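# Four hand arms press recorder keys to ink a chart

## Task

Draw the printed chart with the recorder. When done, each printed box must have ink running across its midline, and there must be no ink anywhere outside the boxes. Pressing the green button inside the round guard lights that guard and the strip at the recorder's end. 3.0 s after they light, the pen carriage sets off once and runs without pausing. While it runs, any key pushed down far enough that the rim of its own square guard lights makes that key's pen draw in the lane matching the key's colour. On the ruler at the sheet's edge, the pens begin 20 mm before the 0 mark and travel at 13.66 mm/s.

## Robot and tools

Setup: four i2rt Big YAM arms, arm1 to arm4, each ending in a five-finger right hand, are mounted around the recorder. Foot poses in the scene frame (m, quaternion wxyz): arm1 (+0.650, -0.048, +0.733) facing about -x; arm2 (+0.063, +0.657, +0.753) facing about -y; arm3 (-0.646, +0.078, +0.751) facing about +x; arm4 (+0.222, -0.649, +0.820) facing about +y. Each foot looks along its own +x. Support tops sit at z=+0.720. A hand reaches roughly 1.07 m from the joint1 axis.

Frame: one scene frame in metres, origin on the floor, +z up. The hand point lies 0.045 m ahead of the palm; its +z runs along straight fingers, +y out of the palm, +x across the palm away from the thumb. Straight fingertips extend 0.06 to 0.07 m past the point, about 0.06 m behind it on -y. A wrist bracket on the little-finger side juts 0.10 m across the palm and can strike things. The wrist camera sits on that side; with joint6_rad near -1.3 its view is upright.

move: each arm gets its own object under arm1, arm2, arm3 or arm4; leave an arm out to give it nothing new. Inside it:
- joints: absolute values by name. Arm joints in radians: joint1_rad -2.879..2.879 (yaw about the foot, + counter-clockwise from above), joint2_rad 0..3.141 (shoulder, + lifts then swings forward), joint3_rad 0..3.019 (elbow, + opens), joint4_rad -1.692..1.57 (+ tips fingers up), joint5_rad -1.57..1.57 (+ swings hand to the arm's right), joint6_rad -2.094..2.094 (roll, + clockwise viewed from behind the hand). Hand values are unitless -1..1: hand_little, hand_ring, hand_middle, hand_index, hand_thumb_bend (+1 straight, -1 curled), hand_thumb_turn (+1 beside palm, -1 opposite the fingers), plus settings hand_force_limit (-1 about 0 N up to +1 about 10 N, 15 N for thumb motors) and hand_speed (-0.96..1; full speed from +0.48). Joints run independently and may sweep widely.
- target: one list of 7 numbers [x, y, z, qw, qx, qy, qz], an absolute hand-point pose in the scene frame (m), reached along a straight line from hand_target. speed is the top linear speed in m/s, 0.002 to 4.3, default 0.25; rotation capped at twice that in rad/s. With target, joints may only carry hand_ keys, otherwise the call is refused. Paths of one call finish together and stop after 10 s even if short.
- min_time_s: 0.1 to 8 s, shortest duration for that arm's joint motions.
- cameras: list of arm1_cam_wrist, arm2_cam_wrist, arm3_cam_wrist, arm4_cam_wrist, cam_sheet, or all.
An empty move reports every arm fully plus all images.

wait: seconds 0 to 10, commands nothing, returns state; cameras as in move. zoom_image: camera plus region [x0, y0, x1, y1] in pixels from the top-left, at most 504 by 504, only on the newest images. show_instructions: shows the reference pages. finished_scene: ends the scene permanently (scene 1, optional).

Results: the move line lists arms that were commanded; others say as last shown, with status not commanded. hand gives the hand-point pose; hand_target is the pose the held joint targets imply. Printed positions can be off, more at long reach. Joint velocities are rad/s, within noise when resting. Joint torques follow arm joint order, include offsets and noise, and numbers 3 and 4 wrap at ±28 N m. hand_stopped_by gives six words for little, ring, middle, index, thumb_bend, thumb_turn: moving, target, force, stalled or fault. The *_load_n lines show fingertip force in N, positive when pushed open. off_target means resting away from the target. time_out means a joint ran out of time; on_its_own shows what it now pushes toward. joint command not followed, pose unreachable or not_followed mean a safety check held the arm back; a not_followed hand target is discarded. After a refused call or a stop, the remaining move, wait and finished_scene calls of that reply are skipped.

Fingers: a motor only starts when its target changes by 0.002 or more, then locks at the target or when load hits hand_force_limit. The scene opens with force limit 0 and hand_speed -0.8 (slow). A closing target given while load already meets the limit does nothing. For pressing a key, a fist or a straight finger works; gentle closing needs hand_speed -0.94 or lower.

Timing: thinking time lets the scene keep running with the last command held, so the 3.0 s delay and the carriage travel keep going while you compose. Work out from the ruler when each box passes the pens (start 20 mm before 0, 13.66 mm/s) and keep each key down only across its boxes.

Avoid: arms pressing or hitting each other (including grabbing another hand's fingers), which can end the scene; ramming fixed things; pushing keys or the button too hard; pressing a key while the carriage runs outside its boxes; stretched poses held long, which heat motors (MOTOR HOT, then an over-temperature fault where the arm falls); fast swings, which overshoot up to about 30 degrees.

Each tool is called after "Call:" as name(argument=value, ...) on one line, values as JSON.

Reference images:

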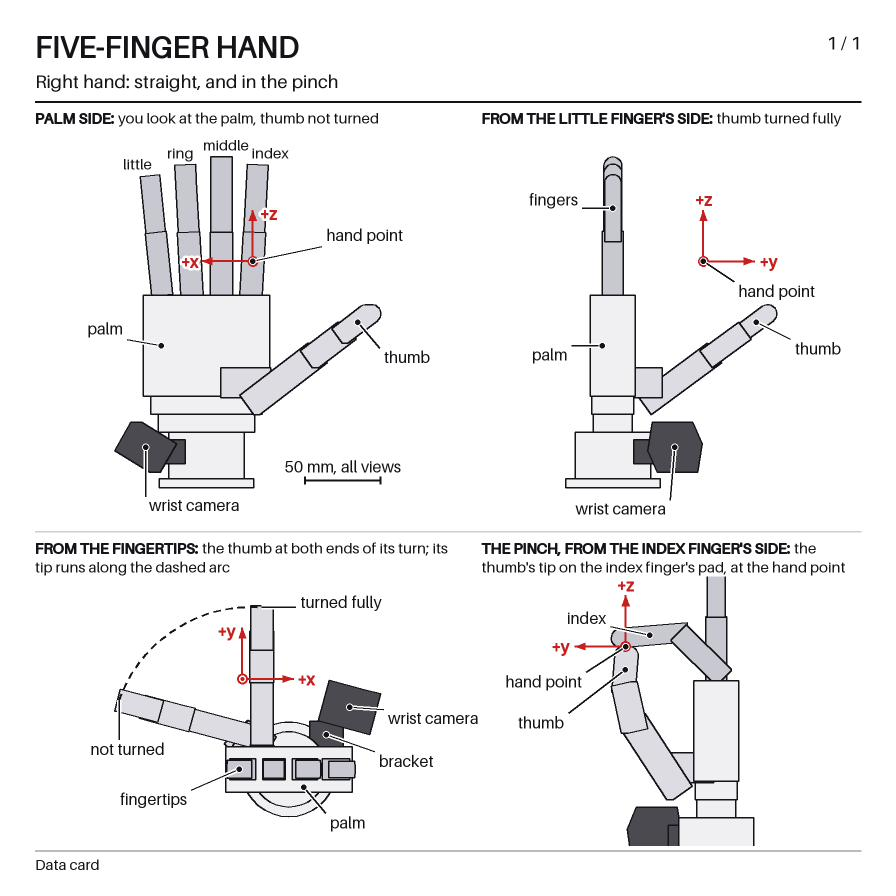

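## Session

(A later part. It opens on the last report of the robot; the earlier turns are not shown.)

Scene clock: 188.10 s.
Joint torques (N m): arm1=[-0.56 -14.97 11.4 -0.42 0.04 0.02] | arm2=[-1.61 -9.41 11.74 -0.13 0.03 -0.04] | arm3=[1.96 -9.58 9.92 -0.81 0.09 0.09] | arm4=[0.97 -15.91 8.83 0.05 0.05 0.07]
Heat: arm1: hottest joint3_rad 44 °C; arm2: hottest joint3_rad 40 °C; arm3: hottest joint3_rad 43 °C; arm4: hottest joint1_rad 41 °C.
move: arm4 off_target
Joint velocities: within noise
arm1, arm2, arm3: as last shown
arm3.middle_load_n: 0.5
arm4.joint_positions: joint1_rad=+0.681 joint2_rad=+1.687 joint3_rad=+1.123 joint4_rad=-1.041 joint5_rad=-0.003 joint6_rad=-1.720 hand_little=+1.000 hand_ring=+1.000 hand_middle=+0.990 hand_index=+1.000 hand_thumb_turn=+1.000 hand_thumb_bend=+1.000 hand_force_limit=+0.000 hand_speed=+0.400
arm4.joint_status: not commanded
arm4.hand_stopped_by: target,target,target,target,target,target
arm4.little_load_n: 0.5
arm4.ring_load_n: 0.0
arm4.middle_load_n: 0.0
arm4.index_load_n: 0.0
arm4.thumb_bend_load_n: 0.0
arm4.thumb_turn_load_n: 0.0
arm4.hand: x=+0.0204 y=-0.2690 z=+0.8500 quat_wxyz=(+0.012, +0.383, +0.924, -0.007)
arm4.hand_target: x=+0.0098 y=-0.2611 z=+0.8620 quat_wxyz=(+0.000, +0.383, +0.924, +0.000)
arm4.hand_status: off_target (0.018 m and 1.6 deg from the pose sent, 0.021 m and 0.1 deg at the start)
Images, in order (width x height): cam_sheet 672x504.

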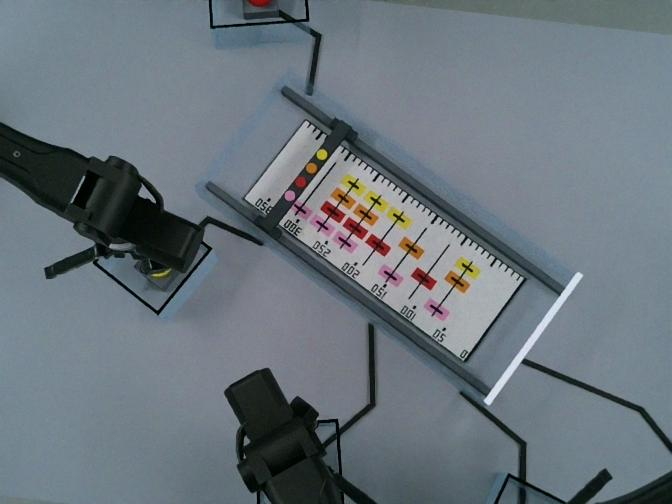

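Call:
wait(seconds=3.0, cameras=["cam_sheet"])

Call:
zoom_image(camera="cam_sheet", region=[260, 120, 400, 270])

Call:
zoom_image(camera="cam_sheet", region=[360, 200, 500, 350])

Scene clock: 191.33 s.
Joint torques (N m): arm1=[-0.5 -15.03 11.4 -0.4 0.03 0.02] | arm2=[-1.55 -9.35 11.74 -0.13 0.03 -0.04] | arm3=[1.9 -9.7 9.94 -0.83 0.08 0.09] | arm4=[0.79 -15.85 8.81 0.1 0.07 0.09]
Heat: arm1: hottest joint3_rad 44 °C; arm2: hottest joint3_rad 40 °C; arm3: hottest joint3_rad 43 °C; arm4: hottest joint1_rad 41 °C.
Joint velocities: within noise
arm1.joint_positions: joint1_rad=+0.695 joint2_rad=+1.709 joint3_rad=+1.417 joint4_rad=-1.313 joint5_rad=+0.009 joint6_rad=-1.483 hand_little=+1.000 hand_ring=+1.000 hand_middle=+1.000 hand_index=+1.000 hand_thumb_turn=+1.000 hand_thumb_bend=+1.000 hand_force_limit=+0.000 hand_speed=+0.400
arm1.joint_status: not commanded
arm1.hand_stopped_by: target,target,target,target,target,target
arm1.little_load_n: 0.0
arm1.ring_load_n: 0.0
arm1.middle_load_n: 0.0
arm1.index_load_n: 0.0
arm1.thumb_bend_load_n: 0.0
arm1.thumb_turn_load_n: 0.0
arm1.hand: x=+0.2479 y=-0.2815 z=+0.8560 quat_wxyz=(+0.012, -0.281, +0.960, +0.005)
arm1.hand_target: x=+0.2376 y=-0.2867 z=+0.8680 quat_wxyz=(+0.000, -0.276, +0.961, +0.000)
arm1.hand_status: not commanded
arm2.joint_positions: joint1_rad=-0.703 joint2_rad=+1.437 joint3_rad=+0.978 joint4_rad=-1.151 joint5_rad=-0.004 joint6_rad=-1.548 hand_little=+1.000 hand_ring=+1.000 hand_middle=+0.999 hand_index=+1.000 hand_thumb_turn=+1.000 hand_thumb_bend=+1.000 hand_force_limit=+0.000 hand_speed=+0.400
arm2.joint_status: not commanded
arm2.hand_stopped_by: target,target,target,target,target,target
arm2.little_load_n: 0.0
arm2.ring_load_n: 0.0
arm2.middle_load_n: 0.0
arm2.index_load_n: 0.0
arm2.thumb_bend_load_n: 0.0
arm2.thumb_turn_load_n: 0.0
arm2.hand: x=-0.1932 y=+0.4296 z=+0.8357 quat_wxyz=(-0.013, +0.424, -0.906, -0.007)
arm2.hand_target: x=-0.2036 y=+0.4221 z=+0.8480 quat_wxyz=(+0.000, +0.423, -0.906, +0.000)
arm2.hand_status: not commanded
arm3.joint_positions: joint1_rad=-0.292 joint2_rad=+1.498 joint3_rad=+1.051 joint4_rad=-1.163 joint5_rad=-0.001 joint6_rad=-1.968 hand_little=+1.000 hand_ring=+1.000 hand_middle=+0.998 hand_index=+1.000 hand_thumb_turn=+1.000 hand_thumb_bend=+1.000 hand_force_limit=+0.000 hand_speed=+0.400
arm3.joint_status: not commanded
arm3.hand_stopped_by: target,target,target,target,target,target
arm3.little_load_n: 0.0
arm3.ring_load_n: 0.0
arm3.middle_load_n: 0.0
arm3.index_load_n: 0.0
arm3.thumb_bend_load_n: 0.0
arm3.thumb_turn_load_n: 0.0
arm3.hand: x=-0.2947 y=-0.1057 z=+0.8314 quat_wxyz=(-0.007, +0.999, +0.043, -0.018)
arm3.hand_target: x=-0.2799 y=-0.1054 z=+0.8480 quat_wxyz=(+0.000, +0.999, +0.044, +0.000)
arm3.hand_status: not commanded
arm4.joint_positions: joint1_rad=+0.681 joint2_rad=+1.687 joint3_rad=+1.123 joint4_rad=-1.041 joint5_rad=-0.003 joint6_rad=-1.720 hand_little=+1.000 hand_ring=+1.000 hand_middle=+0.990 hand_index=+1.000 hand_thumb_turn=+1.000 hand_thumb_bend=+1.000 hand_force_limit=+0.000 hand_speed=+0.400
arm4.joint_status: not commanded
arm4.hand_stopped_by: target,target,target,target,target,target
arm4.little_load_n: 0.0
arm4.ring_load_n: 0.0
arm4.middle_load_n: 0.0
arm4.index_load_n: 0.0
arm4.thumb_bend_load_n: 0.0
arm4.thumb_turn_load_n: 0.0
arm4.hand: x=+0.0204 y=-0.2690 z=+0.8500 quat_wxyz=(+0.012, +0.383, +0.924, -0.007)
arm4.hand_target: x=+0.0098 y=-0.2611 z=+0.8620 quat_wxyz=(+0.000, +0.383, +0.924, +0.000)
arm4.hand_status: off_target (0.018 m and 1.6 deg from the pose sent, 0.021 m and 0.1 deg at the start)
wait: 3.00 s; at rest by 0.03 s
Images, in order (width x height): cam_sheet 672x504.

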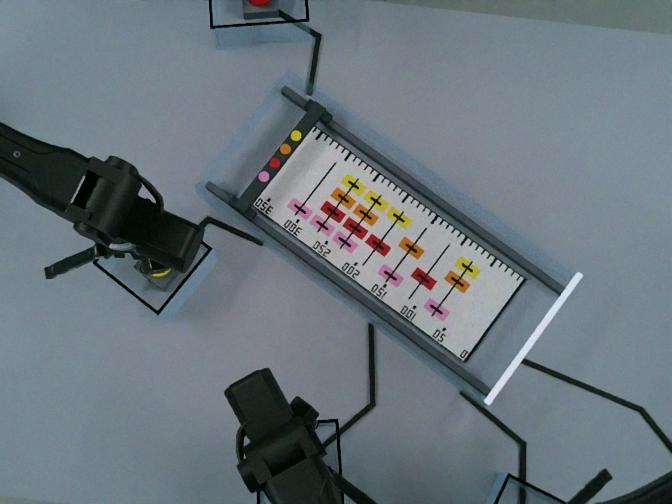

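Scaled by 3.360 from the camera's image (finer frame: 960x720).

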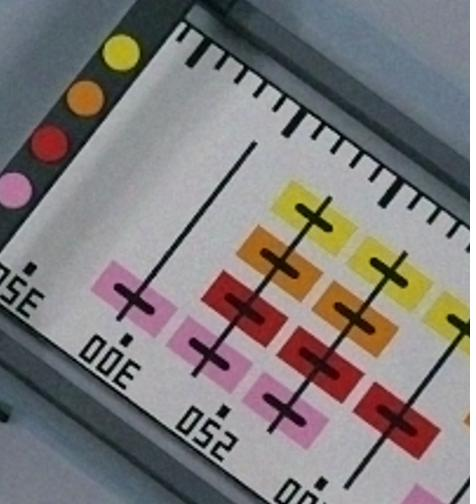

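Scaled by 3.360 from the camera's image (finer frame: 960x720).

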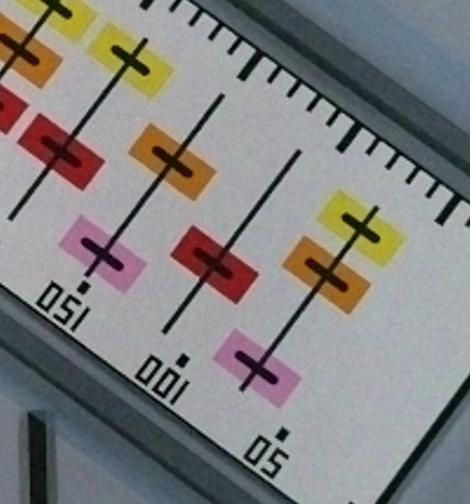

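Call:
finished_scene()

The scene is finished: the task was done.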